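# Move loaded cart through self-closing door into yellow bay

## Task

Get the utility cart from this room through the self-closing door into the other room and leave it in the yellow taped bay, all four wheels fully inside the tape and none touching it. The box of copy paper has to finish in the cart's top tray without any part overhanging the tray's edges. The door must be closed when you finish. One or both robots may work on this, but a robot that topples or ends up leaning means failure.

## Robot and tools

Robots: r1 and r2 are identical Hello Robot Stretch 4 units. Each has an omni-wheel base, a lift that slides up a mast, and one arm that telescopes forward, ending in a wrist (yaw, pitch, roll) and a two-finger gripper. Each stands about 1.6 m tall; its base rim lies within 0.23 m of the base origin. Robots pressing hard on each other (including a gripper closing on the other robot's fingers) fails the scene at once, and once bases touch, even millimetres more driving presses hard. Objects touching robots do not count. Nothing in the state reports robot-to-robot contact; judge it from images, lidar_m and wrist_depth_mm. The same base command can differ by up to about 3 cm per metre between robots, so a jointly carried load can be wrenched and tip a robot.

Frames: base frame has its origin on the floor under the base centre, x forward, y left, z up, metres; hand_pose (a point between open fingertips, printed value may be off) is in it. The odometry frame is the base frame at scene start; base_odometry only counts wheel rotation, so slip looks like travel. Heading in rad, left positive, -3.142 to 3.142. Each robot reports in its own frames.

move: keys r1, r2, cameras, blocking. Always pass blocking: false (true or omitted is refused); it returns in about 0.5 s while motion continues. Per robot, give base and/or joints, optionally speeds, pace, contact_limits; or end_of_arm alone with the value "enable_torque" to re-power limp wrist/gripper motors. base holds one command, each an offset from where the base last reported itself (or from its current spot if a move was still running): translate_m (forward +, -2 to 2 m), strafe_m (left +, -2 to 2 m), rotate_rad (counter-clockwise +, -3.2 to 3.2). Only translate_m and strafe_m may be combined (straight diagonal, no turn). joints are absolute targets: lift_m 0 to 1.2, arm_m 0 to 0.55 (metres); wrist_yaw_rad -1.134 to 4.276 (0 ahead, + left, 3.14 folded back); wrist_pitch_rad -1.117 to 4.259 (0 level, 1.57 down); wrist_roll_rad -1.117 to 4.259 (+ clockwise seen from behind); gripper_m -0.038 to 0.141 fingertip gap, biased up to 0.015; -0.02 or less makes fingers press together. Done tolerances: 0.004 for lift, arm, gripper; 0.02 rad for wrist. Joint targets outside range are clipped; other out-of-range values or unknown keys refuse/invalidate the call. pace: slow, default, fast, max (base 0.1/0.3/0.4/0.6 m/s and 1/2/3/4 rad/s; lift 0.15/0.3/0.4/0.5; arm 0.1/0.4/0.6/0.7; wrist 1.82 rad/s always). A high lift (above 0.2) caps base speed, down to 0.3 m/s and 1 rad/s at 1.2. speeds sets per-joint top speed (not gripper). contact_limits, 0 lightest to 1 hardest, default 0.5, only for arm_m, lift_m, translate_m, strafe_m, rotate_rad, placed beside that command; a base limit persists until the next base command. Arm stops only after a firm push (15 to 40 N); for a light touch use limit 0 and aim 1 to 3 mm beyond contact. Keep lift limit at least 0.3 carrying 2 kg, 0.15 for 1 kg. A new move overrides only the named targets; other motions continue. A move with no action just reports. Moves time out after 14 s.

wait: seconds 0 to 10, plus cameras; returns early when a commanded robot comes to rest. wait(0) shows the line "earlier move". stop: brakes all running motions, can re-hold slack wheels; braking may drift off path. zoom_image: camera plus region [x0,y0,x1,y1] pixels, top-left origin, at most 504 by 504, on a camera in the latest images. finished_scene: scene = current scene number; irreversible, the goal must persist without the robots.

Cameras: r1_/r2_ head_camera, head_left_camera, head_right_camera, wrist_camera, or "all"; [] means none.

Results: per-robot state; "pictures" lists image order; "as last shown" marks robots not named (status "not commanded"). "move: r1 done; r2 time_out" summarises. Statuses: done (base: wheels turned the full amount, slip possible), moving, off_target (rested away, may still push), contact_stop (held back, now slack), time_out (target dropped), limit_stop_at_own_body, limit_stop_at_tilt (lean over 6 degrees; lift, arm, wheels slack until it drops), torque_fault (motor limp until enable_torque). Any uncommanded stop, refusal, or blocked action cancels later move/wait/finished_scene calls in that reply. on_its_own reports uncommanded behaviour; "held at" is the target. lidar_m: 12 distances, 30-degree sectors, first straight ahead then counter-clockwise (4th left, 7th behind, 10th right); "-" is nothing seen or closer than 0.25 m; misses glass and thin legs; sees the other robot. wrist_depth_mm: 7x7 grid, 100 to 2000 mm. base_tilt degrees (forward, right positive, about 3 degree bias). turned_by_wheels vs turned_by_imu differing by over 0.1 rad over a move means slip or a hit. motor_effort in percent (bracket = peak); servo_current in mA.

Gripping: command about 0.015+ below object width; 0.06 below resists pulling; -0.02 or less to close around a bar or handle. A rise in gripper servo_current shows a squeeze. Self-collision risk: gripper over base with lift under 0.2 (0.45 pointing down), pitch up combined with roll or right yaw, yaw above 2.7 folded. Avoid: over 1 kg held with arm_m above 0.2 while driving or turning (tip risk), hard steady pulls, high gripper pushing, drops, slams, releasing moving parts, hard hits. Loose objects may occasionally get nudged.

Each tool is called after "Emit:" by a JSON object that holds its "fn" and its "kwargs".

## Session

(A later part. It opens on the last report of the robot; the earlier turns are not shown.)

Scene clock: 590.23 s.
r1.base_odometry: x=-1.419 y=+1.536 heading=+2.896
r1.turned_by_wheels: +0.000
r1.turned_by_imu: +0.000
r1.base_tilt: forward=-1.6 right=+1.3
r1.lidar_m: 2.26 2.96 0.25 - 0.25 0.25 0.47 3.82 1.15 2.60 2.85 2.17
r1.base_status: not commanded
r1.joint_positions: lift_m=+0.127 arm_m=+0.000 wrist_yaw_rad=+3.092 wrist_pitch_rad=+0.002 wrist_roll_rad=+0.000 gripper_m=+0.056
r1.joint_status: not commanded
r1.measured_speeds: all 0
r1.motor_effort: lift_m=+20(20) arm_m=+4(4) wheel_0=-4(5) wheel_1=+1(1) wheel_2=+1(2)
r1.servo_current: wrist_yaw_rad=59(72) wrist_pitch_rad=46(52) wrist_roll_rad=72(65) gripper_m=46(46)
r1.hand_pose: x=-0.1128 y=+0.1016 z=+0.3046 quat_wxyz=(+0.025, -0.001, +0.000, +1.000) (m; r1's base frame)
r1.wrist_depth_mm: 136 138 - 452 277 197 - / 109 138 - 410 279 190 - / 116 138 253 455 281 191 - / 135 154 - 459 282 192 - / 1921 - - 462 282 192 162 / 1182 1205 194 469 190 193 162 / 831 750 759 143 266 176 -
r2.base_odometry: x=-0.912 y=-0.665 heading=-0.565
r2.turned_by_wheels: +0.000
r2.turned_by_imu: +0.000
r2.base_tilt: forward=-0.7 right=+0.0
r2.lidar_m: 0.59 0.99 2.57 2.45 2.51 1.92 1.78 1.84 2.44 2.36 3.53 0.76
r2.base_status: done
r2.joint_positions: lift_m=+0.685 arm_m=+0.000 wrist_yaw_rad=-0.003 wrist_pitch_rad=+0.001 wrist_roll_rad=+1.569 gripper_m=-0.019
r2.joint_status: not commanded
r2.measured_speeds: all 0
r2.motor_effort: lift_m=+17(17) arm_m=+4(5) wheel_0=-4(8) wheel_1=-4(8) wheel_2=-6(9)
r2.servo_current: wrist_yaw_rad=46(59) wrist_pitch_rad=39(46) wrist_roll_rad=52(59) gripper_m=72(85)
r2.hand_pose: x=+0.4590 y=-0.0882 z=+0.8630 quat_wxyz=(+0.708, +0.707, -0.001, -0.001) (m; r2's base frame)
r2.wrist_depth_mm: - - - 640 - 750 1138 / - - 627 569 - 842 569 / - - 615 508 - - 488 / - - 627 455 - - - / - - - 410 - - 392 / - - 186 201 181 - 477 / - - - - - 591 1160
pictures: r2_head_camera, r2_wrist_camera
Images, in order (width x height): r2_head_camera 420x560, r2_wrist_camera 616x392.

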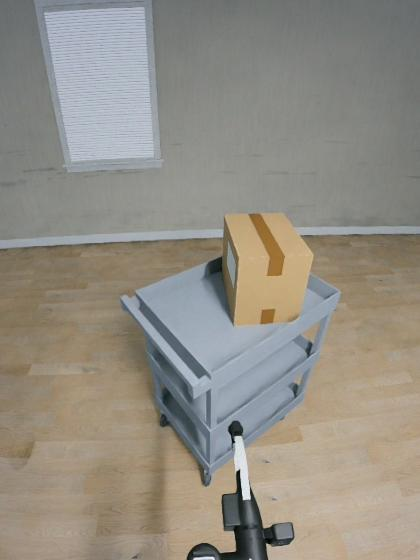

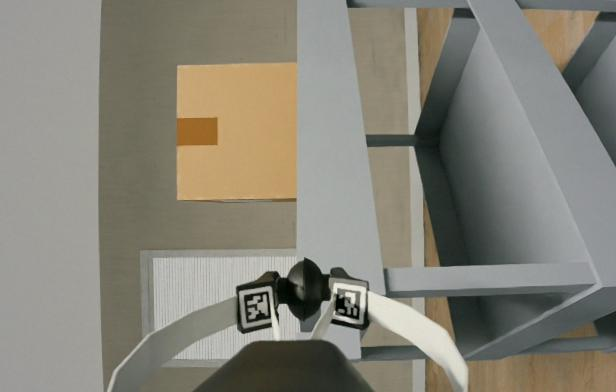

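Emit:
{"fn": "move", "kwargs": {"r2": {"joints":{"lift_m":0.42,"wrist_roll_rad":0,"gripper_m":0.141},"base":{"strafe_m":0.04}}, "blocking": false, "cameras": []}}

Emit:
{"fn": "wait", "kwargs": {"seconds": 2, "cameras": ["r2_head_camera","r2_wrist_camera"]}}

Scene clock: 658.00 s.
move: r2 moving
r1: as last shown
r1.lidar_m: 2.24 2.90 0.25 - 0.25 0.25 0.46 3.83 1.16 2.61 2.84 2.16
r1.servo_current: wrist_yaw_rad=39(52) wrist_pitch_rad=46(46) wrist_roll_rad=39(65) gripper_m=39(46)
r1.wrist_depth_mm: 136 138 - 452 276 196 - / 110 138 - 410 277 190 - / 116 139 252 455 279 191 - / 135 153 - 459 281 191 - / 1983 - - 469 282 192 161 / 1205 1205 193 473 190 192 162 / 842 750 750 143 266 176 -
r2.base_odometry: x=-0.895 y=-0.639 heading=-0.565
r2.turned_by_wheels: +0.000
r2.turned_by_imu: +0.001
r2.base_tilt: forward=-0.7 right=+0.1
r2.lidar_m: 0.55 2.99 2.53 2.40 2.50 1.90 1.77 1.85 2.43 2.36 3.60 0.72
r2.base_status: strafe_m moving
r2.joint_positions: lift_m=+0.647 arm_m=+0.000 wrist_yaw_rad=-0.003 wrist_pitch_rad=+0.001 wrist_roll_rad=+0.982 gripper_m=+0.005
r2.joint_status: lift_m moving; wrist_roll_rad moving; gripper_m moving
r2.measured_speeds: translate_m=+0.001 strafe_m=+0.073 rotate_rad=-0.005 lift_m=-0.146 arm_m=+0.000 wrist_yaw_rad=+0.000 wrist_pitch_rad=+0.000 wrist_roll_rad=-1.820
r2.motor_effort: lift_m=+13(17) arm_m=+5(5) wheel_0=-1(15) wheel_1=+4(11) wheel_2=-1(4)
r2.servo_current: wrist_yaw_rad=46(59) wrist_pitch_rad=39(46) wrist_roll_rad=98(117) gripper_m=91(91)
r2.hand_pose: x=+0.4590 y=-0.0882 z=+0.8253 quat_wxyz=(+0.882, +0.471, +0.000, -0.001) (m; r2's base frame)
r2.wrist_depth_mm: - - - 621 634 - - / - - 621 621 549 - 1576 / - - - 615 504 - 621 / - - - 424 - - 535 / - - - 379 - - 484 / - - - 193 174 - 442 / - - - - - - -
pictures: none
No camera images: "cameras" was empty.

Scene clock: 659.97 s.
earlier move: r2 done
r1.base_odometry: x=-1.419 y=+1.536 heading=+2.896
r1.turned_by_wheels: +0.000
r1.turned_by_imu: +0.000
r1.base_tilt: forward=-1.6 right=+1.3
r1.lidar_m: 2.26 2.94 0.25 - 0.25 0.25 0.47 3.81 1.13 2.60 2.80 2.16
r1.base_status: not commanded
r1.joint_positions: lift_m=+0.127 arm_m=+0.000 wrist_yaw_rad=+3.092 wrist_pitch_rad=+0.002 wrist_roll_rad=+0.000 gripper_m=+0.056
r1.joint_status: not commanded
r1.measured_speeds: all 0
r1.motor_effort: lift_m=+20(20) arm_m=+4(4) wheel_0=-4(5) wheel_1=+1(2) wheel_2=+2(2)
r1.servo_current: wrist_yaw_rad=46(72) wrist_pitch_rad=39(52) wrist_roll_rad=46(65) gripper_m=46(46)
r1.hand_pose: x=-0.1128 y=+0.1016 z=+0.3046 quat_wxyz=(+0.025, -0.001, +0.000, +1.000) (m; r1's base frame)
r1.wrist_depth_mm: 136 138 - 449 274 197 - / 110 139 - 413 276 190 - / 116 139 253 455 279 190 - / 135 154 - 459 282 191 - / 1921 - - 466 282 193 162 / 1229 1182 194 462 191 192 162 / 842 759 768 143 266 176 -
r2.base_odometry: x=-0.890 y=-0.632 heading=-0.565
r2.turned_by_wheels: +0.000
r2.turned_by_imu: +0.000
r2.base_tilt: forward=-0.7 right=+0.1
r2.lidar_m: 0.57 3.03 2.55 2.39 2.49 1.90 1.77 1.82 2.44 2.42 3.58 0.69
r2.base_status: done
r2.joint_positions: lift_m=+0.420 arm_m=+0.000 wrist_yaw_rad=-0.003 wrist_pitch_rad=+0.001 wrist_roll_rad=+0.002 gripper_m=+0.141
r2.joint_status: all done
r2.measured_speeds: all 0
r2.motor_effort: lift_m=+14(17) arm_m=+4(5) wheel_0=-2(15) wheel_1=+3(11) wheel_2=+0(4)
r2.servo_current: wrist_yaw_rad=59(59) wrist_pitch_rad=39(46) wrist_roll_rad=39(117) gripper_m=46(124)
r2.hand_pose: x=+0.4590 y=-0.0882 z=+0.5982 quat_wxyz=(+1.000, +0.001, +0.001, -0.001) (m; r2's base frame)
r2.wrist_depth_mm: - - 445 373 433 585 - / - - 549 - - 549 - / - - - 389 - - - / - - - - - - - / - - 723 392 - - - / 1921 1618 500 382 191 603 1756 / 1397 1308 1308 - - 1336 1281
wait: 1.97 of 2 s (r2 has come to rest)
pictures: r2_head_camera, r2_wrist_camera
Images, in order (width x height): r2_head_camera 420x560, r2_wrist_camera 616x392.

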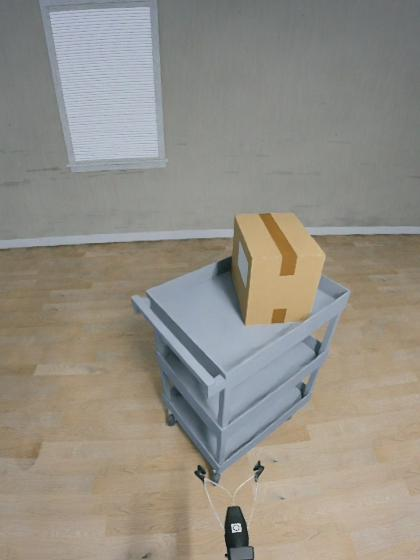

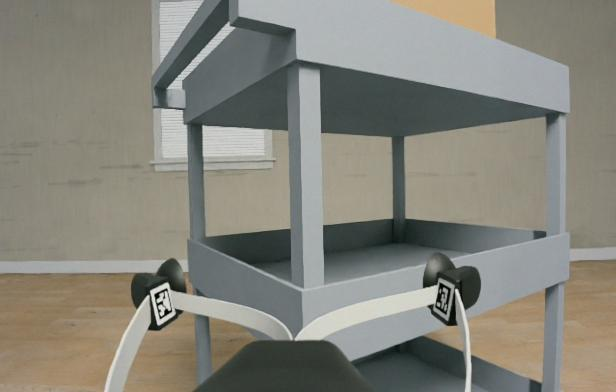

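Emit:
{"fn": "move", "kwargs": {"r2": {"joints":{"lift_m":0.44},"base":{"translate_m":0.175},"pace":"slow","contact_limits":{"translate_m":0.1}}, "blocking": false, "cameras": []}}

Emit:
{"fn": "wait", "kwargs": {"seconds": 3, "cameras": []}}

Emit:
{"fn": "move", "kwargs": {"r2": {"joints":{"gripper_m":-0.03}}, "blocking": false, "cameras": []}}

Emit:
{"fn": "wait", "kwargs": {"seconds": 2, "cameras": ["r2_wrist_camera"]}}

Scene clock: 668.67 s.
move: r2 moving
r1: as last shown
r1.base_tilt: forward=-1.5 right=+1.2
r1.lidar_m: 2.24 2.92 0.25 - 0.25 0.25 0.46 3.79 1.17 2.63 2.83 2.16
r1.motor_effort: lift_m=+20(20) arm_m=+4(4) wheel_0=-4(5) wheel_1=+1(1) wheel_2=+1(2)
r1.servo_current: wrist_yaw_rad=52(65) wrist_pitch_rad=46(46) wrist_roll_rad=46(59) gripper_m=39(46)
r1.wrist_depth_mm: 136 138 - 449 274 198 - / 109 138 - 413 278 191 - / 116 139 253 455 282 191 - / 136 153 - 455 282 192 - / 1921 - - 459 282 193 162 / 1205 1205 193 469 191 193 162 / 854 759 759 143 265 176 -
r2.base_odometry: x=-0.880 y=-0.638 heading=-0.565
r2.turned_by_wheels: +0.000
r2.turned_by_imu: +0.001
r2.base_tilt: forward=-0.7 right=+0.1
r2.lidar_m: 0.56 2.99 2.54 2.40 2.48 1.90 1.79 1.85 2.45 2.41 3.61 0.70
r2.base_status: translate_m moving
r2.joint_positions: lift_m=+0.438 arm_m=+0.000 wrist_yaw_rad=-0.003 wrist_pitch_rad=+0.001 wrist_roll_rad=+0.002 gripper_m=+0.141
r2.joint_status: lift_m moving
r2.measured_speeds: translate_m=+0.048 strafe_m=+0.001 rotate_rad=-0.003 lift_m=+0.029 arm_m=+0.000 wrist_yaw_rad=+0.000 wrist_pitch_rad=+0.000 wrist_roll_rad=+0.000
r2.motor_effort: lift_m=+20(25) arm_m=+4(5) wheel_0=+3(8) wheel_1=+7(7) wheel_2=-9(10)
r2.servo_current: wrist_yaw_rad=39(59) wrist_pitch_rad=39(46) wrist_roll_rad=52(59) gripper_m=52(52)
r2.contact_limits: translate_m 0.1
r2.hand_pose: x=+0.4590 y=-0.0882 z=+0.6159 quat_wxyz=(+1.000, +0.001, +0.001, -0.001) (m; r2's base frame)
r2.wrist_depth_mm: - - 394 364 421 597 - / - - 530 368 433 535 - / - - - 375 - - - / - - - - - - - / - - - 379 1008 - - / 1921 1618 459 373 188 204 1661 / 1430 1336 1205 - - 1366 1308
pictures: none
No camera images: "cameras" was empty.

Scene clock: 671.20 s.
earlier move: r2 done
r1.base_odometry: x=-1.419 y=+1.536 heading=+2.896
r1.turned_by_wheels: +0.000
r1.turned_by_imu: +0.000
r1.base_tilt: forward=-1.6 right=+1.3
r1.lidar_m: 2.26 2.96 0.25 - 0.25 0.25 0.45 3.80 1.16 2.59 2.83 2.15
r1.base_status: not commanded
r1.joint_positions: lift_m=+0.127 arm_m=+0.000 wrist_yaw_rad=+3.092 wrist_pitch_rad=+0.002 wrist_roll_rad=+0.000 gripper_m=+0.056
r1.joint_status: not commanded
r1.measured_speeds: all 0
r1.motor_effort: lift_m=+20(20) arm_m=+4(4) wheel_0=-4(5) wheel_1=+1(1) wheel_2=+1(2)
r1.servo_current: wrist_yaw_rad=52(72) wrist_pitch_rad=46(52) wrist_roll_rad=52(65) gripper_m=46(46)
r1.hand_pose: x=-0.1128 y=+0.1016 z=+0.3046 quat_wxyz=(+0.025, -0.001, +0.000, +1.000) (m; r1's base frame)
r1.wrist_depth_mm: 136 138 - 449 276 197 - / 109 138 - 410 278 190 - / 116 139 253 455 278 191 - / 135 153 - 455 281 191 - / 1983 - - 459 281 192 162 / 1205 1205 195 469 191 193 162 / 854 759 750 142 265 176 -
r2.base_odometry: x=-0.743 y=-0.725 heading=-0.565
r2.turned_by_wheels: +0.000
r2.turned_by_imu: +0.000
r2.base_tilt: forward=-0.7 right=+0.1
r2.lidar_m: 0.40 0.75 2.54 2.39 2.48 2.04 1.95 2.02 2.71 2.39 3.52 0.49
r2.base_status: done
r2.joint_positions: lift_m=+0.440 arm_m=+0.000 wrist_yaw_rad=-0.003 wrist_pitch_rad=+0.001 wrist_roll_rad=+0.002 gripper_m=+0.141
r2.joint_status: all done
r2.measured_speeds: all 0
r2.motor_effort: lift_m=+21(25) arm_m=+4(5) wheel_0=+4(9) wheel_1=+3(8) wheel_2=-6(11)
r2.servo_current: wrist_yaw_rad=59(59) wrist_pitch_rad=46(46) wrist_roll_rad=39(59) gripper_m=52(59)
r2.contact_limits: translate_m 0.1
r2.hand_pose: x=+0.4590 y=-0.0882 z=+0.6176 quat_wxyz=(+1.000, +0.001, +0.001, -0.001) (m; r2's base frame)
r2.wrist_depth_mm: - 439 315 204 - 309 359 / - 549 - 209 - - - / - - - 210 - - - / - - - 211 - - - / - - - 211 866 - - / 1983 1661 191 208 187 187 - / 1430 1336 324 - - 297 364
wait: 2.53 of 3 s (r2 has come to rest)
pictures: none
No camera images: "cameras" was empty.

Scene clock: 671.70 s.
move: r2 moving
r1: as last shown
r1.lidar_m: 2.25 2.95 0.25 - 0.25 0.25 0.47 3.80 1.15 2.64 2.83 2.17
r1.motor_effort: lift_m=+20(20) arm_m=+4(4) wheel_0=-5(5) wheel_1=+1(1) wheel_2=+1(2)
r1.servo_current: wrist_yaw_rad=46(52) wrist_pitch_rad=46(52) wrist_roll_rad=52(65) gripper_m=46(52)
r1.wrist_depth_mm: 136 138 - 449 276 197 - / 110 138 - 410 279 191 - / 116 138 252 452 281 190 - / 135 154 - 459 281 192 - / 1983 - - 462 282 192 162 / 1182 1205 193 466 191 193 162 / 854 750 759 143 265 175 -
r2.base_odometry: x=-0.743 y=-0.725 heading=-0.565
r2.turned_by_wheels: +0.000
r2.turned_by_imu: +0.000
r2.base_tilt: forward=-0.7 right=+0.1
r2.lidar_m: 0.40 0.76 2.55 2.42 2.50 2.07 1.94 2.04 2.70 2.39 3.53 0.47
r2.base_status: not commanded
r2.joint_positions: lift_m=+0.440 arm_m=+0.000 wrist_yaw_rad=-0.003 wrist_pitch_rad=+0.001 wrist_roll_rad=+0.002 gripper_m=+0.129
r2.joint_status: gripper_m moving
r2.measured_speeds: all 0
r2.motor_effort: lift_m=+21(21) arm_m=+4(5) wheel_0=+4(4) wheel_1=+3(4) wheel_2=-6(6)
r2.servo_current: wrist_yaw_rad=46(59) wrist_pitch_rad=39(46) wrist_roll_rad=39(52) gripper_m=91(98)
r2.contact_limits: translate_m 0.1
r2.hand_pose: x=+0.4590 y=-0.0882 z=+0.6176 quat_wxyz=(+1.000, +0.001, +0.001, -0.001) (m; r2's base frame)
r2.wrist_depth_mm: - 439 317 204 - 310 362 / - 544 - 208 - - - / - - - 210 - - - / - - - 211 - - - / - - - 211 878 - - / 1983 1756 193 209 190 - - / 1430 1366 324 - - 298 362
pictures: none
No camera images: "cameras" was empty.

Scene clock: 673.70 s.
earlier move: r2 done
r1.base_odometry: x=-1.419 y=+1.536 heading=+2.896
r1.turned_by_wheels: +0.000
r1.turned_by_imu: +0.000
r1.base_tilt: forward=-1.6 right=+1.3
r1.lidar_m: 2.25 2.94 0.25 - 0.25 0.25 0.46 3.82 1.17 2.61 2.84 2.17
r1.base_status: not commanded
r1.joint_positions: lift_m=+0.127 arm_m=+0.000 wrist_yaw_rad=+3.092 wrist_pitch_rad=+0.002 wrist_roll_rad=+0.000 gripper_m=+0.056
r1.joint_status: not commanded
r1.measured_speeds: all 0
r1.motor_effort: lift_m=+20(20) arm_m=+4(4) wheel_0=-5(5) wheel_1=+1(1) wheel_2=+1(2)
r1.servo_current: wrist_yaw_rad=46(65) wrist_pitch_rad=39(52) wrist_roll_rad=39(65) gripper_m=46(52)
r1.hand_pose: x=-0.1128 y=+0.1016 z=+0.3046 quat_wxyz=(+0.025, -0.001, +0.000, +1.000) (m; r1's base frame)
r1.wrist_depth_mm: 136 138 - 449 277 197 - / 110 139 - 413 278 191 - / 116 139 252 452 279 191 - / 135 154 - 462 281 191 - / 1983 - - 462 282 192 162 / 1205 1182 193 466 191 193 162 / 854 750 759 143 266 176 -
r2.base_odometry: x=-0.743 y=-0.725 heading=-0.565
r2.turned_by_wheels: +0.000
r2.turned_by_imu: +0.000
r2.base_tilt: forward=-0.7 right=+0.1
r2.lidar_m: 0.38 0.72 2.56 2.41 2.46 2.08 1.96 2.03 2.71 2.39 3.54 0.45
r2.base_status: not commanded
r2.joint_positions: lift_m=+0.440 arm_m=+0.000 wrist_yaw_rad=+0.001 wrist_pitch_rad=+0.001 wrist_roll_rad=+0.002 gripper_m=-0.028
r2.joint_status: all done
r2.measured_speeds: all 0
r2.motor_effort: lift_m=+21(21) arm_m=+4(5) wheel_0=+4(5) wheel_1=+4(4) wheel_2=-3(6)
r2.servo_current: wrist_yaw_rad=46(65) wrist_pitch_rad=33(46) wrist_roll_rad=46(59) gripper_m=143(319)
r2.contact_limits: translate_m 0.1
r2.hand_pose: x=+0.4594 y=-0.0871 z=+0.6176 quat_wxyz=(+1.000, +0.001, +0.001, +0.001) (m; r2's base frame)
r2.wrist_depth_mm: - 424 296 190 - - 330 / - 512 - 190 - - - / - - - 194 - - - / - - - 193 - - - / - - - 195 866 - - / 1983 1808 181 197 177 - - / 1430 159 301 - - 254 343
wait: 2.00 s; at rest by 1.97 s
pictures: r2_wrist_camera
Images, in order (width x height): r2_wrist_camera 616x392.

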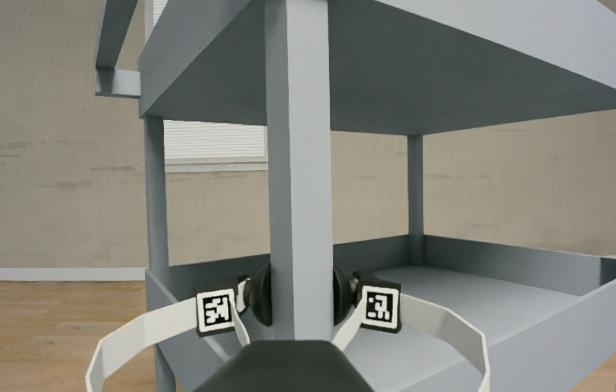

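Emit:
{"fn": "move", "kwargs": {"r2": {"base":{"strafe_m":-0.35}}, "blocking": false, "cameras": []}}

Emit:
{"fn": "wait", "kwargs": {"seconds": 4, "cameras": ["r2_head_camera"]}}

Emit:
{"fn": "move", "kwargs": {"r2": {"base":{"rotate_rad":0.4},"pace":"slow"}, "blocking": false, "cameras": []}}

Emit:
{"fn": "wait", "kwargs": {"seconds": 4, "cameras": ["r2_head_camera"]}}

Scene clock: 686.07 s.
move: r2 moving
r1: as last shown
r1.lidar_m: 2.24 2.93 0.25 - 0.25 0.25 0.48 3.83 1.16 2.62 2.81 2.18
r1.motor_effort: lift_m=+20(20) arm_m=+4(4) wheel_0=-4(5) wheel_1=+1(1) wheel_2=+1(2)
r1.servo_current: wrist_yaw_rad=59(59) wrist_pitch_rad=39(46) wrist_roll_rad=52(72) gripper_m=46(46)
r1.wrist_depth_mm: 136 138 - 449 276 198 - / 110 138 - 410 277 190 - / 116 139 253 455 279 192 - / 135 153 - 455 282 191 - / - - - 466 282 192 162 / 1205 1205 195 466 191 193 162 / 831 750 750 143 265 176 -
r2.base_odometry: x=-0.762 y=-0.756 heading=-0.565
r2.turned_by_wheels: +0.000
r2.turned_by_imu: +0.001
r2.base_tilt: forward=-0.7 right=+0.1
r2.lidar_m: 0.36 0.65 2.56 2.42 2.49 2.05 1.94 2.02 2.69 2.37 3.49 0.48
r2.base_status: strafe_m moving
r2.joint_positions: lift_m=+0.440 arm_m=+0.000 wrist_yaw_rad=+0.005 wrist_pitch_rad=+0.001 wrist_roll_rad=+0.002 gripper_m=-0.028
r2.joint_status: not commanded
r2.measured_speeds: translate_m=+0.000 strafe_m=-0.140 rotate_rad=-0.001 lift_m=+0.000 arm_m=+0.000 wrist_yaw_rad=+0.000 wrist_pitch_rad=+0.000 wrist_roll_rad=+0.000
r2.motor_effort: lift_m=+21(21) arm_m=+4(5) wheel_0=+13(15) wheel_1=-9(10) wheel_2=+0(3)
r2.servo_current: wrist_yaw_rad=52(59) wrist_pitch_rad=39(46) wrist_roll_rad=46(59) gripper_m=124(150)
r2.hand_pose: x=+0.4597 y=-0.0860 z=+0.6176 quat_wxyz=(+1.000, +0.001, +0.001, +0.002) (m; r2's base frame)
r2.wrist_depth_mm: - 375 270 188 - - 343 / - 504 - 189 - - - / - - - 190 - - - / - - - 190 - - - / - - - 192 866 - - / 1983 1618 181 191 178 - - / 1430 544 306 - - 258 342
pictures: none
No camera images: "cameras" was empty.

Scene clock: 688.07 s.
earlier move: r2 done
r1.base_odometry: x=-1.419 y=+1.536 heading=+2.896
r1.turned_by_wheels: +0.000
r1.turned_by_imu: +0.000
r1.base_tilt: forward=-1.5 right=+1.3
r1.lidar_m: 2.09 2.95 0.25 - 0.25 0.25 0.47 3.82 1.18 2.65 2.83 2.11
r1.base_status: not commanded
r1.joint_positions: lift_m=+0.127 arm_m=+0.000 wrist_yaw_rad=+3.092 wrist_pitch_rad=+0.002 wrist_roll_rad=+0.000 gripper_m=+0.056
r1.joint_status: not commanded
r1.measured_speeds: all 0
r1.motor_effort: lift_m=+20(20) arm_m=+4(4) wheel_0=-4(5) wheel_1=+1(2) wheel_2=+1(2)
r1.servo_current: wrist_yaw_rad=39(72) wrist_pitch_rad=46(52) wrist_roll_rad=65(78) gripper_m=39(52)
r1.hand_pose: x=-0.1128 y=+0.1016 z=+0.3046 quat_wxyz=(+0.025, -0.001, +0.000, +1.000) (m; r1's base frame)
r1.wrist_depth_mm: 136 138 - 449 274 196 - / 110 138 - 410 277 190 - / 116 139 253 455 281 191 - / 135 153 - 462 281 192 - / 1983 - - 462 282 193 161 / 1205 1182 194 469 191 192 162 / 842 750 768 143 266 176 -
r2.base_odometry: x=-0.930 y=-1.021 heading=-0.565
r2.turned_by_wheels: +0.000
r2.turned_by_imu: +0.001
r2.base_tilt: forward=-0.7 right=+0.0
r2.lidar_m: 0.34 0.44 2.94 2.77 2.87 2.07 1.92 2.01 2.65 2.06 3.18 0.43
r2.base_status: done
r2.joint_positions: lift_m=+0.440 arm_m=+0.000 wrist_yaw_rad=+0.001 wrist_pitch_rad=+0.001 wrist_roll_rad=+0.002 gripper_m=-0.029
r2.joint_status: not commanded
r2.measured_speeds: all 0
r2.motor_effort: lift_m=+21(21) arm_m=+4(5) wheel_0=+4(16) wheel_1=-1(13) wheel_2=+0(3)
r2.servo_current: wrist_yaw_rad=52(59) wrist_pitch_rad=39(52) wrist_roll_rad=59(65) gripper_m=91(150)
r2.hand_pose: x=+0.4593 y=-0.0872 z=+0.6176 quat_wxyz=(+1.000, +0.001, +0.001, +0.000) (m; r2's base frame)
r2.wrist_depth_mm: - - - 157 377 - - / - - - 158 - - - / - - - 159 - - - / - - - 160 - - - / - - - 163 - - - / 477 544 183 165 179 1808 1808 / - - - - - - 1366
wait: 2.00 of 4 s (r2 has come to rest)
pictures: r2_head_camera
Images, in order (width x height): r2_head_camera 420x560.

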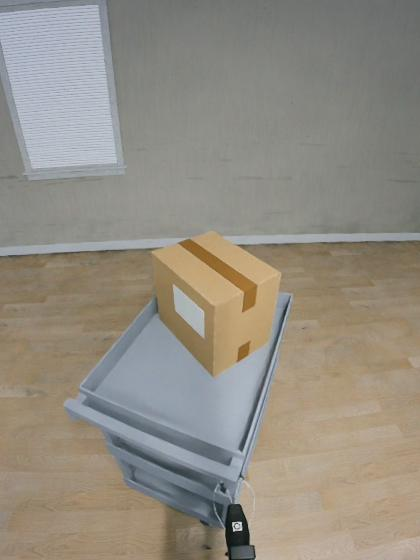

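Scene clock: 688.57 s.
move: r2 moving
r1: as last shown
r1.base_tilt: forward=-1.6 right=+1.2
r1.lidar_m: 2.09 2.94 0.25 - 0.25 0.25 0.49 3.80 1.16 2.61 2.84 2.07
r1.motor_effort: lift_m=+20(20) arm_m=+4(4) wheel_0=-4(5) wheel_1=+1(1) wheel_2=+1(2)
r1.servo_current: wrist_yaw_rad=39(52) wrist_pitch_rad=46(46) wrist_roll_rad=39(59) gripper_m=39(46)
r1.wrist_depth_mm: 136 138 - 449 277 197 - / 110 138 - 413 277 190 - / 116 139 251 455 279 191 - / 135 153 - 459 281 193 - / 1921 - - 462 282 191 162 / 1205 1182 194 469 191 192 162 / 842 750 759 143 265 176 -
r2.base_odometry: x=-0.930 y=-1.021 heading=-0.440
r2.turned_by_wheels: +0.125
r2.turned_by_imu: +0.121
r2.base_tilt: forward=-0.7 right=+0.0
r2.lidar_m: 0.34 0.47 2.83 2.77 2.58 2.00 1.95 2.07 3.04 2.03 3.25 0.43
r2.base_status: rotate_rad moving
r2.joint_positions: lift_m=+0.440 arm_m=+0.000 wrist_yaw_rad=-0.005 wrist_pitch_rad=+0.001 wrist_roll_rad=+0.002 gripper_m=-0.029
r2.joint_status: not commanded
r2.measured_speeds: translate_m=+0.001 strafe_m=-0.001 rotate_rad=+0.487 lift_m=+0.000 arm_m=+0.000 wrist_yaw_rad=+0.000 wrist_pitch_rad=+0.000 wrist_roll_rad=+0.000
r2.motor_effort: lift_m=+21(21) arm_m=+4(5) wheel_0=-8(12) wheel_1=-7(8) wheel_2=-12(14)
r2.servo_current: wrist_yaw_rad=52(52) wrist_pitch_rad=46(46) wrist_roll_rad=59(59) gripper_m=85(98)
r2.hand_pose: x=+0.4588 y=-0.0888 z=+0.6176 quat_wxyz=(+1.000, +0.001, +0.001, -0.002) (m; r2's base frame)
r2.wrist_depth_mm: 289 - - 153 - 424 - / - - - 156 - 609 - / - - - 156 - - - / - - - 156 - - - / - - - 157 - - - / 462 530 183 157 177 668 1863 / 320 - - - - 125 1308
pictures: none
No camera images: "cameras" was empty.

Scene clock: 689.63 s.
earlier move: r2 done
r1.base_odometry: x=-1.419 y=+1.536 heading=+2.896
r1.turned_by_wheels: +0.000
r1.turned_by_imu: +0.000
r1.base_tilt: forward=-1.6 right=+1.3
r1.lidar_m: 2.07 2.94 0.25 - 0.25 0.25 0.48 3.80 1.15 2.60 2.82 2.11
r1.base_status: not commanded
r1.joint_positions: lift_m=+0.127 arm_m=+0.000 wrist_yaw_rad=+3.092 wrist_pitch_rad=+0.002 wrist_roll_rad=+0.000 gripper_m=+0.056
r1.joint_status: not commanded
r1.measured_speeds: all 0
r1.motor_effort: lift_m=+20(20) arm_m=+4(4) wheel_0=-4(5) wheel_1=+1(2) wheel_2=+1(2)
r1.servo_current: wrist_yaw_rad=46(59) wrist_pitch_rad=46(46) wrist_roll_rad=52(65) gripper_m=39(52)
r1.hand_pose: x=-0.1128 y=+0.1016 z=+0.3046 quat_wxyz=(+0.025, -0.001, +0.000, +1.000) (m; r1's base frame)
r1.wrist_depth_mm: 135 138 - 449 276 196 - / 110 138 - 413 278 191 - / 117 139 254 459 279 191 - / 135 154 - 459 282 191 - / 1921 - - 459 283 193 162 / 1205 1205 193 466 190 192 162 / 842 750 750 143 265 176 -
r2.base_odometry: x=-0.930 y=-1.021 heading=-0.166
r2.turned_by_wheels: +0.275
r2.turned_by_imu: +0.267
r2.base_tilt: forward=-0.6 right=+0.1
r2.lidar_m: 0.36 3.06 2.76 2.79 2.13 1.94 1.97 2.41 2.04 2.19 3.12 0.43
r2.base_status: done
r2.joint_positions: lift_m=+0.440 arm_m=+0.000 wrist_yaw_rad=-0.001 wrist_pitch_rad=+0.001 wrist_roll_rad=+0.002 gripper_m=-0.029
r2.joint_status: not commanded
r2.measured_speeds: all 0
r2.motor_effort: lift_m=+21(21) arm_m=+4(5) wheel_0=-3(13) wheel_1=-3(8) wheel_2=-4(14)
r2.servo_current: wrist_yaw_rad=46(59) wrist_pitch_rad=46(46) wrist_roll_rad=39(59) gripper_m=98(98)
r2.hand_pose: x=+0.4592 y=-0.0877 z=+0.6176 quat_wxyz=(+1.000, +0.001, +0.001, -0.001) (m; r2's base frame)
r2.wrist_depth_mm: - - 260 164 - - - / - - - 166 - - - / - - - 167 - - - / - - - 167 - - - / - - - 168 - 809 - / 1921 - 185 172 171 - - / 1430 1336 310 - - - -
wait: 1.07 of 4 s (r2 has come to rest)
pictures: r2_head_camera
Images, in order (width x height): r2_head_camera 420x560.

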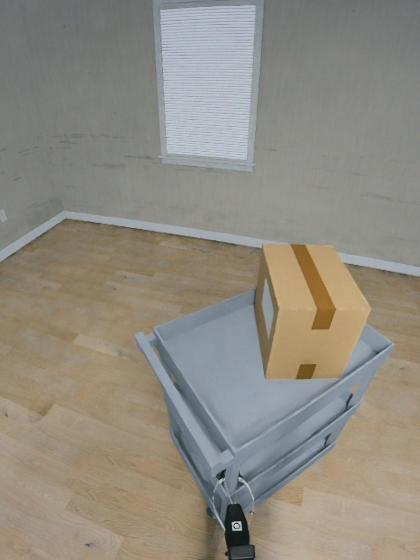

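Emit:
{"fn": "move", "kwargs": {"r2": {"base":{"strafe_m":-0.35}}, "blocking": false, "cameras": []}}

Emit:
{"fn": "wait", "kwargs": {"seconds": 4, "cameras": ["r2_head_camera"]}}

Emit:
{"fn": "move", "kwargs": {"r2": {"base":{"rotate_rad":0.5},"pace":"slow"}, "blocking": false, "cameras": []}}

Emit:
{"fn": "wait", "kwargs": {"seconds": 4, "cameras": ["r2_head_camera"]}}

Scene clock: 696.97 s.
move: r2 moving
r1: as last shown
r1.lidar_m: 2.07 2.89 0.25 - 0.25 0.25 0.47 3.79 1.15 2.64 2.82 2.11
r1.motor_effort: lift_m=+20(20) arm_m=+4(4) wheel_0=-4(5) wheel_1=+1(1) wheel_2=+1(2)
r1.servo_current: wrist_yaw_rad=46(59) wrist_pitch_rad=46(52) wrist_roll_rad=39(52) gripper_m=39(52)
r1.wrist_depth_mm: 136 138 - 445 276 197 - / 110 138 - 415 277 190 - / 116 139 253 455 281 191 - / 135 153 - 459 281 192 - / 1983 - - 466 282 193 162 / 1205 1205 194 466 191 193 162 / 842 750 759 143 265 176 -
r2.base_odometry: x=-0.936 y=-1.056 heading=-0.165
r2.turned_by_wheels: +0.000
r2.turned_by_imu: +0.001
r2.base_tilt: forward=-0.6 right=+0.1
r2.lidar_m: 0.36 0.75 2.79 2.79 2.17 1.95 1.97 2.41 2.01 2.17 3.08 0.41
r2.base_status: strafe_m moving
r2.joint_positions: lift_m=+0.440 arm_m=+0.000 wrist_yaw_rad=+0.003 wrist_pitch_rad=+0.001 wrist_roll_rad=+0.002 gripper_m=-0.029
r2.joint_status: not commanded
r2.measured_speeds: translate_m=+0.000 strafe_m=-0.141 rotate_rad=-0.002 lift_m=+0.000 arm_m=+0.000 wrist_yaw_rad=+0.000 wrist_pitch_rad=+0.000 wrist_roll_rad=+0.000
r2.motor_effort: lift_m=+21(21) arm_m=+4(4) wheel_0=+14(17) wheel_1=-9(11) wheel_2=-1(3)
r2.servo_current: wrist_yaw_rad=39(65) wrist_pitch_rad=39(46) wrist_roll_rad=46(59) gripper_m=91(98)
r2.hand_pose: x=+0.4595 y=-0.0866 z=+0.6176 quat_wxyz=(+1.000, +0.001, +0.001, +0.001) (m; r2's base frame)
r2.wrist_depth_mm: - - 258 157 - - - / - - - 160 - - - / - - - 161 - - - / - - - 162 - - - / - - - 162 - - - / - 1983 181 168 174 - - / 1430 1366 312 - - - -
pictures: none
No camera images: "cameras" was empty.

Scene clock: 698.97 s.
earlier move: r2 done
r1.base_odometry: x=-1.419 y=+1.536 heading=+2.896
r1.turned_by_wheels: +0.000
r1.turned_by_imu: +0.000
r1.base_tilt: forward=-1.5 right=+1.3
r1.lidar_m: 1.75 2.94 0.25 - 0.25 0.25 0.46 3.82 1.16 2.60 2.78 2.04
r1.base_status: not commanded
r1.joint_positions: lift_m=+0.127 arm_m=+0.000 wrist_yaw_rad=+3.092 wrist_pitch_rad=+0.002 wrist_roll_rad=+0.000 gripper_m=+0.056
r1.joint_status: not commanded
r1.measured_speeds: all 0
r1.motor_effort: lift_m=+20(20) arm_m=+4(4) wheel_0=-5(5) wheel_1=+1(1) wheel_2=+1(2)
r1.servo_current: wrist_yaw_rad=46(65) wrist_pitch_rad=52(52) wrist_roll_rad=52(65) gripper_m=46(52)
r1.hand_pose: x=-0.1128 y=+0.1016 z=+0.3046 quat_wxyz=(+0.025, -0.001, +0.000, +1.000) (m; r1's base frame)
r1.wrist_depth_mm: 136 137 - 452 276 197 - / 110 138 - 413 278 191 - / 116 139 253 455 281 191 - / 135 153 - 462 279 191 - / 1921 - - 462 282 193 161 / 1160 1229 193 466 191 193 162 / 854 750 750 143 265 176 -
r2.base_odometry: x=-0.988 y=-1.366 heading=-0.166
r2.turned_by_wheels: +0.000
r2.turned_by_imu: +0.000
r2.base_tilt: forward=-0.6 right=+0.1
r2.lidar_m: 0.33 0.49 3.08 3.11 2.32 2.08 2.10 2.55 1.73 2.84 2.99 0.41
r2.base_status: done
r2.joint_positions: lift_m=+0.440 arm_m=+0.000 wrist_yaw_rad=+0.000 wrist_pitch_rad=+0.001 wrist_roll_rad=+0.002 gripper_m=-0.029
r2.joint_status: not commanded
r2.measured_speeds: all 0
r2.motor_effort: lift_m=+21(21) arm_m=+4(5) wheel_0=+2(19) wheel_1=-1(11) wheel_2=+0(3)
r2.servo_current: wrist_yaw_rad=39(65) wrist_pitch_rad=39(46) wrist_roll_rad=46(65) gripper_m=85(98)
r2.hand_pose: x=+0.4593 y=-0.0873 z=+0.6177 quat_wxyz=(+1.000, +0.001, +0.001, +0.000) (m; r2's base frame)
r2.wrist_depth_mm: 294 - - 144 - 397 - / - - - 145 - - - / - - - 145 - - - / - - - 149 - - - / - - - 151 - - - / 455 512 180 152 174 554 1808 / 310 - - - - - 1366
wait: 2.00 of 4 s (r2 has come to rest)
pictures: r2_head_camera
Images, in order (width x height): r2_head_camera 420x560.

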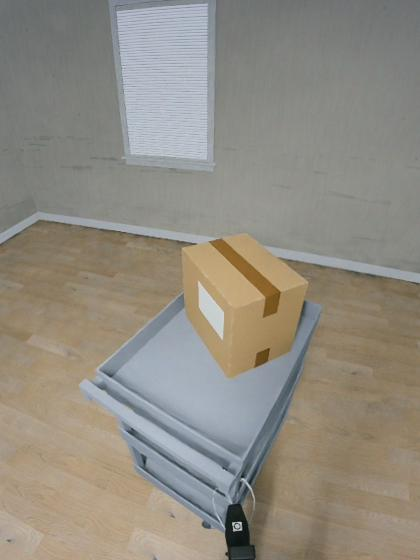

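Scene clock: 699.47 s.
move: r2 moving
r1: as last shown
r1.base_tilt: forward=-1.6 right=+1.3
r1.lidar_m: 1.77 2.94 0.25 - 0.25 0.25 0.48 3.81 1.15 2.62 2.83 2.08
r1.motor_effort: lift_m=+20(20) arm_m=+4(4) wheel_0=-4(5) wheel_1=+1(2) wheel_2=+1(2)
r1.servo_current: wrist_yaw_rad=59(59) wrist_pitch_rad=39(46) wrist_roll_rad=52(59) gripper_m=39(46)
r1.wrist_depth_mm: 136 138 - 449 276 197 - / 109 138 - 410 278 190 - / 116 139 253 459 279 191 - / 135 154 - 462 281 192 - / 1983 - - 466 282 192 162 / 1205 1205 194 466 191 193 162 / 842 750 750 143 266 175 -
r2.base_odometry: x=-0.988 y=-1.366 heading=-0.041
r2.turned_by_wheels: +0.124
r2.turned_by_imu: +0.121
r2.base_tilt: forward=-0.6 right=+0.1
r2.lidar_m: 0.30 0.53 3.05 3.05 2.19 2.06 2.15 2.85 1.74 2.86 2.81 0.38
r2.base_status: rotate_rad moving
r2.joint_positions: lift_m=+0.440 arm_m=+0.000 wrist_yaw_rad=-0.004 wrist_pitch_rad=+0.001 wrist_roll_rad=+0.002 gripper_m=-0.029
r2.joint_status: not commanded
r2.measured_speeds: translate_m=+0.000 strafe_m=+0.001 rotate_rad=+0.490 lift_m=+0.000 arm_m=+0.000 wrist_yaw_rad=+0.000 wrist_pitch_rad=+0.000 wrist_roll_rad=+0.000
r2.motor_effort: lift_m=+21(21) arm_m=+4(5) wheel_0=-9(10) wheel_1=-7(8) wheel_2=-11(14)
r2.servo_current: wrist_yaw_rad=46(52) wrist_pitch_rad=39(46) wrist_roll_rad=52(52) gripper_m=85(91)
r2.hand_pose: x=+0.4589 y=-0.0885 z=+0.6177 quat_wxyz=(+1.000, +0.001, +0.001, -0.002) (m; r2's base frame)
r2.wrist_depth_mm: 364 - - 142 - - 397 / 455 - - 147 - - - / - - - 145 - - - / - - - 147 - - - / - - - 148 - - - / 1808 504 182 148 178 - 462 / 1336 312 - - - - 415
pictures: none
No camera images: "cameras" was empty.

Scene clock: 700.67 s.
earlier move: r2 done
r1.base_odometry: x=-1.419 y=+1.536 heading=+2.896
r1.turned_by_wheels: +0.000
r1.turned_by_imu: +0.000
r1.base_tilt: forward=-1.6 right=+1.3
r1.lidar_m: 1.76 2.96 0.25 - 0.25 0.25 0.45 3.80 1.15 2.62 2.84 2.08
r1.base_status: not commanded
r1.joint_positions: lift_m=+0.127 arm_m=+0.000 wrist_yaw_rad=+3.092 wrist_pitch_rad=+0.002 wrist_roll_rad=+0.000 gripper_m=+0.056
r1.joint_status: not commanded
r1.measured_speeds: all 0
r1.motor_effort: lift_m=+20(20) arm_m=+4(4) wheel_0=-4(5) wheel_1=+1(2) wheel_2=+2(2)
r1.servo_current: wrist_yaw_rad=52(72) wrist_pitch_rad=39(46) wrist_roll_rad=52(59) gripper_m=46(46)
r1.hand_pose: x=-0.1128 y=+0.1016 z=+0.3046 quat_wxyz=(+0.025, -0.001, +0.000, +1.000) (m; r1's base frame)
r1.wrist_depth_mm: 136 138 - 452 274 198 - / 109 138 - 413 278 190 - / 116 138 253 452 279 191 - / 136 154 - 459 282 193 - / - - - 459 282 192 162 / 1182 1205 194 466 191 193 162 / 842 750 750 143 265 176 -
r2.base_odometry: x=-0.988 y=-1.366 heading=+0.333
r2.turned_by_wheels: +0.374
r2.turned_by_imu: +0.364
r2.base_tilt: forward=-0.7 right=+0.1
r2.lidar_m: 0.36 3.07 3.08 2.35 2.07 2.09 2.52 1.73 2.85 3.02 0.65 0.41
r2.base_status: done
r2.joint_positions: lift_m=+0.440 arm_m=+0.000 wrist_yaw_rad=+0.000 wrist_pitch_rad=+0.001 wrist_roll_rad=+0.002 gripper_m=-0.029
r2.joint_status: not commanded
r2.measured_speeds: all 0
r2.motor_effort: lift_m=+21(21) arm_m=-5(5) wheel_0=-7(11) wheel_1=-5(8) wheel_2=-4(14)
r2.servo_current: wrist_yaw_rad=52(59) wrist_pitch_rad=33(46) wrist_roll_rad=46(52) gripper_m=91(91)
r2.hand_pose: x=+0.4593 y=-0.0875 z=+0.6177 quat_wxyz=(+1.000, +0.001, +0.001, +0.000) (m; r2's base frame)
r2.wrist_depth_mm: - - 455 162 - - - / - - - 162 - - - / - - - 162 - - - / - - - 164 - - - / - - - 164 - - 691 / 1983 - 185 167 173 - - / 1430 1281 1336 - - - -
wait: 1.20 of 4 s (r2 has come to rest)
pictures: r2_head_camera
Images, in order (width x height): r2_head_camera 420x560.

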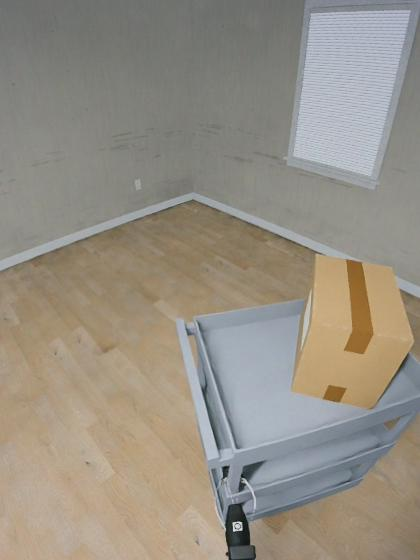

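Emit:
{"fn": "move", "kwargs": {"r2": {"base":{"strafe_m":-0.5}}, "blocking": false, "cameras": []}}

Emit:
{"fn": "wait", "kwargs": {"seconds": 4, "cameras": ["r2_head_camera"]}}

Scene clock: 707.00 s.
move: r2 moving
r1: as last shown
r1.base_tilt: forward=-1.6 right=+1.2
r1.lidar_m: 1.74 2.95 0.25 - 0.25 0.25 0.46 3.81 1.17 2.61 2.82 2.11
r1.motor_effort: lift_m=+20(20) arm_m=+4(4) wheel_0=-4(4) wheel_1=+1(1) wheel_2=+1(2)
r1.servo_current: wrist_yaw_rad=52(59) wrist_pitch_rad=46(46) wrist_roll_rad=59(59) gripper_m=39(46)
r1.wrist_depth_mm: 136 138 - 449 276 197 - / 110 138 - 413 277 190 - / 116 139 252 452 279 192 - / 136 153 - 455 281 192 - / 1983 - - 459 282 193 162 / 1205 1205 193 466 191 192 162 / 854 741 759 143 266 176 -
r2.base_odometry: x=-0.976 y=-1.400 heading=+0.334
r2.turned_by_wheels: +0.001
r2.turned_by_imu: +0.001
r2.base_tilt: forward=-0.7 right=+0.0
r2.lidar_m: 0.33 3.09 3.11 2.37 2.09 2.12 2.54 1.72 2.81 2.93 0.68 0.38
r2.base_status: strafe_m moving
r2.joint_positions: lift_m=+0.440 arm_m=+0.000 wrist_yaw_rad=+0.004 wrist_pitch_rad=+0.001 wrist_roll_rad=+0.002 gripper_m=-0.029
r2.joint_status: not commanded
r2.measured_speeds: translate_m=-0.001 strafe_m=-0.138 rotate_rad=+0.004 lift_m=+0.000 arm_m=+0.000 wrist_yaw_rad=+0.020 wrist_pitch_rad=+0.000 wrist_roll_rad=-0.001
r2.motor_effort: lift_m=+21(21) arm_m=-4(5) wheel_0=+18(18) wheel_1=-9(11) wheel_2=-1(5)
r2.servo_current: wrist_yaw_rad=52(52) wrist_pitch_rad=33(46) wrist_roll_rad=46(65) gripper_m=78(91)
r2.hand_pose: x=+0.4597 y=-0.0863 z=+0.6177 quat_wxyz=(+1.000, +0.001, +0.001, +0.002) (m; r2's base frame)
r2.wrist_depth_mm: - - 377 155 - - - / - - 564 156 - - - / - - - 157 - - - / - - - - - - - / - - - 159 - - 683 / - - 184 181 172 - - / 1464 1336 1366 - - - -
pictures: none
No camera images: "cameras" was empty.

Scene clock: 709.50 s.
earlier move: r2 done
r1.base_odometry: x=-1.419 y=+1.536 heading=+2.896
r1.turned_by_wheels: +0.000
r1.turned_by_imu: +0.000
r1.base_tilt: forward=-1.6 right=+1.3
r1.lidar_m: 1.47 2.95 0.25 - 0.25 0.25 0.47 3.83 1.16 2.64 2.85 1.49
r1.base_status: not commanded
r1.joint_positions: lift_m=+0.127 arm_m=+0.000 wrist_yaw_rad=+3.092 wrist_pitch_rad=+0.002 wrist_roll_rad=+0.000 gripper_m=+0.056
r1.joint_status: not commanded
r1.measured_speeds: all 0
r1.motor_effort: lift_m=+20(20) arm_m=+4(4) wheel_0=-4(5) wheel_1=+1(1) wheel_2=+1(2)
r1.servo_current: wrist_yaw_rad=59(72) wrist_pitch_rad=46(46) wrist_roll_rad=39(65) gripper_m=39(46)
r1.hand_pose: x=-0.1128 y=+0.1016 z=+0.3046 quat_wxyz=(+0.025, -0.001, +0.000, +1.000) (m; r1's base frame)
r1.wrist_depth_mm: 136 138 - 445 274 196 - / 110 139 - 413 277 190 - / 116 139 253 455 279 191 - / 135 154 - 459 282 193 - / 1921 - - 462 282 193 162 / 1182 1182 194 469 190 193 162 / 854 750 750 143 267 175 -
r2.base_odometry: x=-0.824 y=-1.838 heading=+0.333
r2.turned_by_wheels: -0.001
r2.turned_by_imu: +0.001
r2.base_tilt: forward=-0.7 right=+0.1
r2.lidar_m: 0.35 3.40 3.43 2.76 2.44 2.45 1.57 1.50 2.43 2.62 2.31 0.44
r2.base_status: done
r2.joint_positions: lift_m=+0.440 arm_m=+0.000 wrist_yaw_rad=+0.003 wrist_pitch_rad=+0.001 wrist_roll_rad=+0.002 gripper_m=-0.029
r2.joint_status: not commanded
r2.measured_speeds: all 0
r2.motor_effort: lift_m=+21(21) arm_m=-4(5) wheel_0=+1(21) wheel_1=+0(11) wheel_2=+0(5)
r2.servo_current: wrist_yaw_rad=59(65) wrist_pitch_rad=39(52) wrist_roll_rad=59(65) gripper_m=91(98)
r2.hand_pose: x=+0.4596 y=-0.0865 z=+0.6177 quat_wxyz=(+1.000, +0.001, +0.001, +0.002) (m; r2's base frame)
r2.wrist_depth_mm: - - 324 165 - - - / - - - 166 - - - / - - - 167 - - - / - - - 167 - - - / - - - 167 - 788 - / 1921 1921 185 171 173 - - / 1464 1397 - - - - -
wait: 2.50 of 4 s (r2 has come to rest)
pictures: r2_head_camera
Images, in order (width x height): r2_head_camera 420x560.

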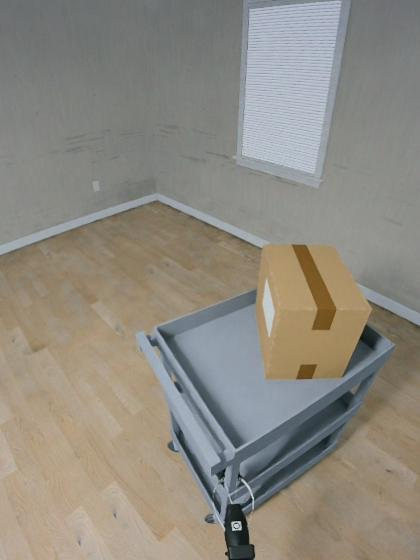

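Emit:
{"fn": "move", "kwargs": {"r2": {"base":{"translate_m":-0.5,"strafe_m":-0.28}}, "blocking": false, "cameras": []}}

Emit:
{"fn": "wait", "kwargs": {"seconds": 5, "cameras": ["r2_head_camera"]}}

Scene clock: 724.27 s.
move: r2 moving
r1: as last shown
r1.lidar_m: 1.44 2.95 0.25 - 0.25 0.25 0.46 3.83 1.15 2.60 2.85 1.47
r1.motor_effort: lift_m=+20(20) arm_m=+4(4) wheel_0=-5(5) wheel_1=+1(1) wheel_2=+1(2)
r1.servo_current: wrist_yaw_rad=59(72) wrist_pitch_rad=52(52) wrist_roll_rad=46(59) gripper_m=46(46)
r1.wrist_depth_mm: 136 138 - 445 274 197 - / 109 138 - 410 277 190 - / 116 139 254 455 279 191 - / 136 153 - 462 282 192 - / 1983 - - 466 282 193 162 / 1182 1182 195 469 191 193 162 / 854 750 759 143 265 175 -
r2.base_odometry: x=-0.848 y=-1.865 heading=+0.333
r2.turned_by_wheels: +0.000
r2.turned_by_imu: +0.000
r2.base_tilt: forward=-0.7 right=+0.1
r2.lidar_m: 0.35 0.80 3.46 2.74 2.44 2.45 1.53 1.48 2.39 2.60 2.31 0.43
r2.base_status: translate_m moving; strafe_m moving
r2.joint_positions: lift_m=+0.440 arm_m=+0.000 wrist_yaw_rad=+0.003 wrist_pitch_rad=+0.001 wrist_roll_rad=+0.002 gripper_m=-0.029
r2.joint_status: not commanded
r2.measured_speeds: translate_m=-0.123 strafe_m=-0.069 rotate_rad=+0.000 lift_m=+0.000 arm_m=+0.000 wrist_yaw_rad=+0.000 wrist_pitch_rad=+0.000 wrist_roll_rad=+0.000
r2.motor_effort: lift_m=+21(21) arm_m=-4(5) wheel_0=-6(6) wheel_1=-12(12) wheel_2=+14(17)
r2.servo_current: wrist_yaw_rad=46(59) wrist_pitch_rad=46(46) wrist_roll_rad=39(59) gripper_m=91(91)
r2.hand_pose: x=+0.4596 y=-0.0865 z=+0.6177 quat_wxyz=(+1.000, +0.001, +0.001, +0.002) (m; r2's base frame)
r2.wrist_depth_mm: - 504 286 166 - - - / - - - 166 - - - / - - - 167 - - - / - - - 168 - - - / - - - 171 - 809 - / 1921 - 183 170 173 - - / 1430 1336 294 - - - 265
pictures: none
No camera images: "cameras" was empty.

Scene clock: 727.00 s.
earlier move: r2 done
r1.base_odometry: x=-1.419 y=+1.536 heading=+2.896
r1.turned_by_wheels: +0.000
r1.turned_by_imu: +0.000
r1.base_tilt: forward=-1.6 right=+1.3
r1.lidar_m: 0.93 2.91 0.25 - 0.25 0.25 0.46 3.80 1.16 2.60 2.83 0.90
r1.base_status: not commanded
r1.joint_positions: lift_m=+0.127 arm_m=+0.000 wrist_yaw_rad=+3.092 wrist_pitch_rad=+0.002 wrist_roll_rad=+0.000 gripper_m=+0.056
r1.joint_status: not commanded
r1.measured_speeds: all 0
r1.motor_effort: lift_m=+20(20) arm_m=+4(4) wheel_0=-4(5) wheel_1=+1(1) wheel_2=+2(2)
r1.servo_current: wrist_yaw_rad=52(72) wrist_pitch_rad=39(52) wrist_roll_rad=46(59) gripper_m=46(46)
r1.hand_pose: x=-0.1128 y=+0.1016 z=+0.3046 quat_wxyz=(+0.025, -0.001, +0.000, +1.000) (m; r1's base frame)
r1.wrist_depth_mm: 136 138 - 452 274 198 - / 109 138 - 407 277 190 - / 116 139 254 455 279 191 - / 135 153 - 459 282 192 - / 1921 - - 466 282 193 162 / 1182 1205 194 469 190 193 162 / 866 759 759 143 264 176 -
r2.base_odometry: x=-1.205 y=-2.267 heading=+0.333
r2.turned_by_wheels: +0.000
r2.turned_by_imu: -0.001
r2.base_tilt: forward=-0.7 right=+0.1
r2.lidar_m: 0.31 0.40 3.97 2.63 2.31 2.34 1.00 0.94 1.93 2.23 2.43 0.46
r2.base_status: done
r2.joint_positions: lift_m=+0.440 arm_m=+0.000 wrist_yaw_rad=+0.001 wrist_pitch_rad=+0.001 wrist_roll_rad=+0.002 gripper_m=-0.029
r2.joint_status: not commanded
r2.measured_speeds: all 0
r2.motor_effort: lift_m=+21(21) arm_m=-5(5) wheel_0=-5(10) wheel_1=-2(13) wheel_2=+1(17)
r2.servo_current: wrist_yaw_rad=52(59) wrist_pitch_rad=39(46) wrist_roll_rad=52(59) gripper_m=85(104)
r2.hand_pose: x=+0.4594 y=-0.0872 z=+0.6177 quat_wxyz=(+1.000, +0.001, +0.001, +0.000) (m; r2's base frame)
r2.wrist_depth_mm: - - - 163 389 - - / - - - 164 - - - / - - - 165 - - - / - - - 166 - - - / - - - 166 - - - / 484 535 183 169 179 - 1708 / - - - - - - 1336
wait: 2.73 of 5 s (r2 has come to rest)
pictures: r2_head_camera
Images, in order (width x height): r2_head_camera 420x560.

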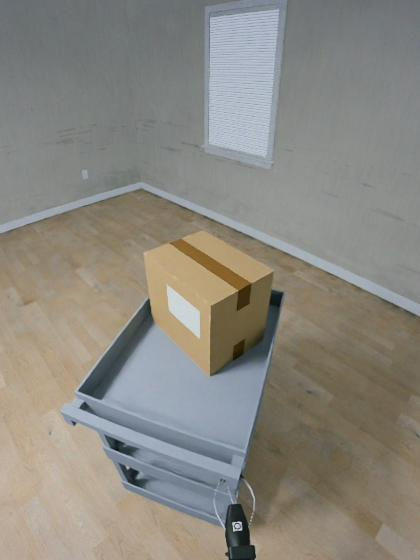

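Emit:
{"fn": "move", "kwargs": {"r2": {"base":{"strafe_m":-0.42,"translate_m":0.08}}, "blocking": false, "cameras": []}}

Emit:
{"fn": "wait", "kwargs": {"seconds": 5, "cameras": ["r2_head_camera"]}}

Scene clock: 736.83 s.
move: r2 moving
r1: as last shown
r1.lidar_m: 0.92 2.94 0.25 - 0.25 0.25 0.46 3.81 1.16 2.59 2.84 0.92
r1.motor_effort: lift_m=+20(20) arm_m=+4(4) wheel_0=-4(5) wheel_1=+1(1) wheel_2=+1(2)
r1.servo_current: wrist_yaw_rad=46(59) wrist_pitch_rad=39(46) wrist_roll_rad=52(52) gripper_m=46(52)
r1.wrist_depth_mm: 136 138 - 449 277 197 - / 109 138 - 410 278 191 - / 116 139 252 452 279 190 - / 136 153 - 459 282 191 - / 1921 - - 466 283 193 162 / 1205 1182 194 462 191 193 161 / 842 750 759 143 265 176 -
r2.base_odometry: x=-1.189 y=-2.295 heading=+0.333
r2.turned_by_wheels: +0.000
r2.turned_by_imu: +0.001
r2.base_tilt: forward=-0.7 right=+0.0
r2.lidar_m: 0.32 0.40 4.01 2.66 2.35 2.35 0.96 0.94 1.92 2.16 2.38 0.64
r2.base_status: translate_m moving; strafe_m moving
r2.joint_positions: lift_m=+0.440 arm_m=+0.000 wrist_yaw_rad=+0.003 wrist_pitch_rad=+0.001 wrist_roll_rad=+0.002 gripper_m=-0.029
r2.joint_status: not commanded
r2.measured_speeds: translate_m=+0.026 strafe_m=-0.128 rotate_rad=+0.004 lift_m=+0.000 arm_m=+0.000 wrist_yaw_rad=+0.002 wrist_pitch_rad=+0.000 wrist_roll_rad=+0.000
r2.motor_effort: lift_m=+21(21) arm_m=-4(5) wheel_0=+13(17) wheel_1=-10(10) wheel_2=-5(9)
r2.servo_current: wrist_yaw_rad=59(59) wrist_pitch_rad=39(39) wrist_roll_rad=59(59) gripper_m=91(98)
r2.hand_pose: x=+0.4596 y=-0.0864 z=+0.6177 quat_wxyz=(+1.000, +0.001, +0.001, +0.002) (m; r2's base frame)
r2.wrist_depth_mm: - - - 159 424 - - / - - - 161 - - - / - - - 163 - - - / - - - 166 - - - / - - 854 166 - - - / 484 539 181 167 173 - 1661 / - - - - - 1229 1366
pictures: none
No camera images: "cameras" was empty.

Scene clock: 739.20 s.
earlier move: r2 done
r1.base_odometry: x=-1.419 y=+1.536 heading=+2.896
r1.turned_by_wheels: +0.000
r1.turned_by_imu: +0.000
r1.base_tilt: forward=-1.6 right=+1.3
r1.lidar_m: 5.05 2.95 0.25 - 0.25 0.25 0.48 3.81 1.15 2.61 0.99 0.87
r1.base_status: not commanded
r1.joint_positions: lift_m=+0.127 arm_m=+0.000 wrist_yaw_rad=+3.092 wrist_pitch_rad=+0.002 wrist_roll_rad=+0.000 gripper_m=+0.056
r1.joint_status: not commanded
r1.measured_speeds: all 0
r1.motor_effort: lift_m=+20(20) arm_m=+4(4) wheel_0=-4(5) wheel_1=+1(1) wheel_2=+1(2)
r1.servo_current: wrist_yaw_rad=52(78) wrist_pitch_rad=46(52) wrist_roll_rad=59(65) gripper_m=46(52)
r1.hand_pose: x=-0.1128 y=+0.1016 z=+0.3046 quat_wxyz=(+0.025, -0.001, +0.000, +1.000) (m; r1's base frame)
r1.wrist_depth_mm: 136 138 - 449 276 197 - / 110 139 - 413 278 190 - / 116 139 254 455 279 191 - / 135 153 - 459 281 191 - / - - - 462 283 193 162 / 1160 1205 194 466 191 193 162 / 842 759 741 143 266 177 -
r2.base_odometry: x=-0.992 y=-2.637 heading=+0.332
r2.turned_by_wheels: -0.001
r2.turned_by_imu: +0.000
r2.base_tilt: forward=-0.7 right=+0.0
r2.lidar_m: 0.25 0.25 0.28 3.00 2.68 1.12 0.92 1.79 1.65 1.96 2.03 0.33
r2.base_status: done
r2.joint_positions: lift_m=+0.440 arm_m=+0.000 wrist_yaw_rad=+0.002 wrist_pitch_rad=+0.001 wrist_roll_rad=+0.002 gripper_m=-0.029
r2.joint_status: not commanded
r2.measured_speeds: all 0
r2.motor_effort: lift_m=+21(21) arm_m=-4(5) wheel_0=+1(19) wheel_1=-2(10) wheel_2=-6(9)
r2.servo_current: wrist_yaw_rad=52(59) wrist_pitch_rad=39(46) wrist_roll_rad=46(65) gripper_m=85(98)
r2.hand_pose: x=+0.4596 y=-0.0867 z=+0.6177 quat_wxyz=(+1.000, +0.001, +0.001, +0.001) (m; r2's base frame)
r2.wrist_depth_mm: - - - 150 - - - / - - - 151 - - - / - - - 153 - - - / - - - 153 - - - / - - - 156 - - - / - - 184 158 180 1708 - / - - - - - - 1336
wait: 2.37 of 5 s (r2 has come to rest)
pictures: r2_head_camera
Images, in order (width x height): r2_head_camera 420x560.

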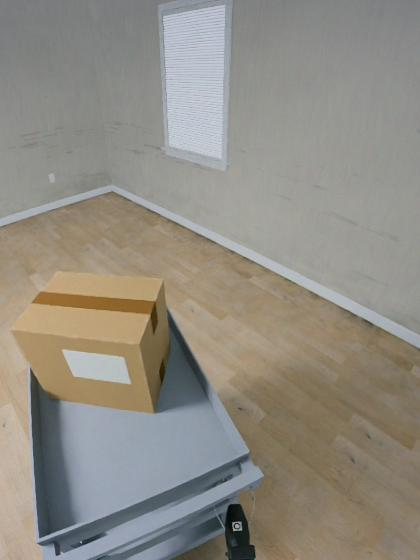

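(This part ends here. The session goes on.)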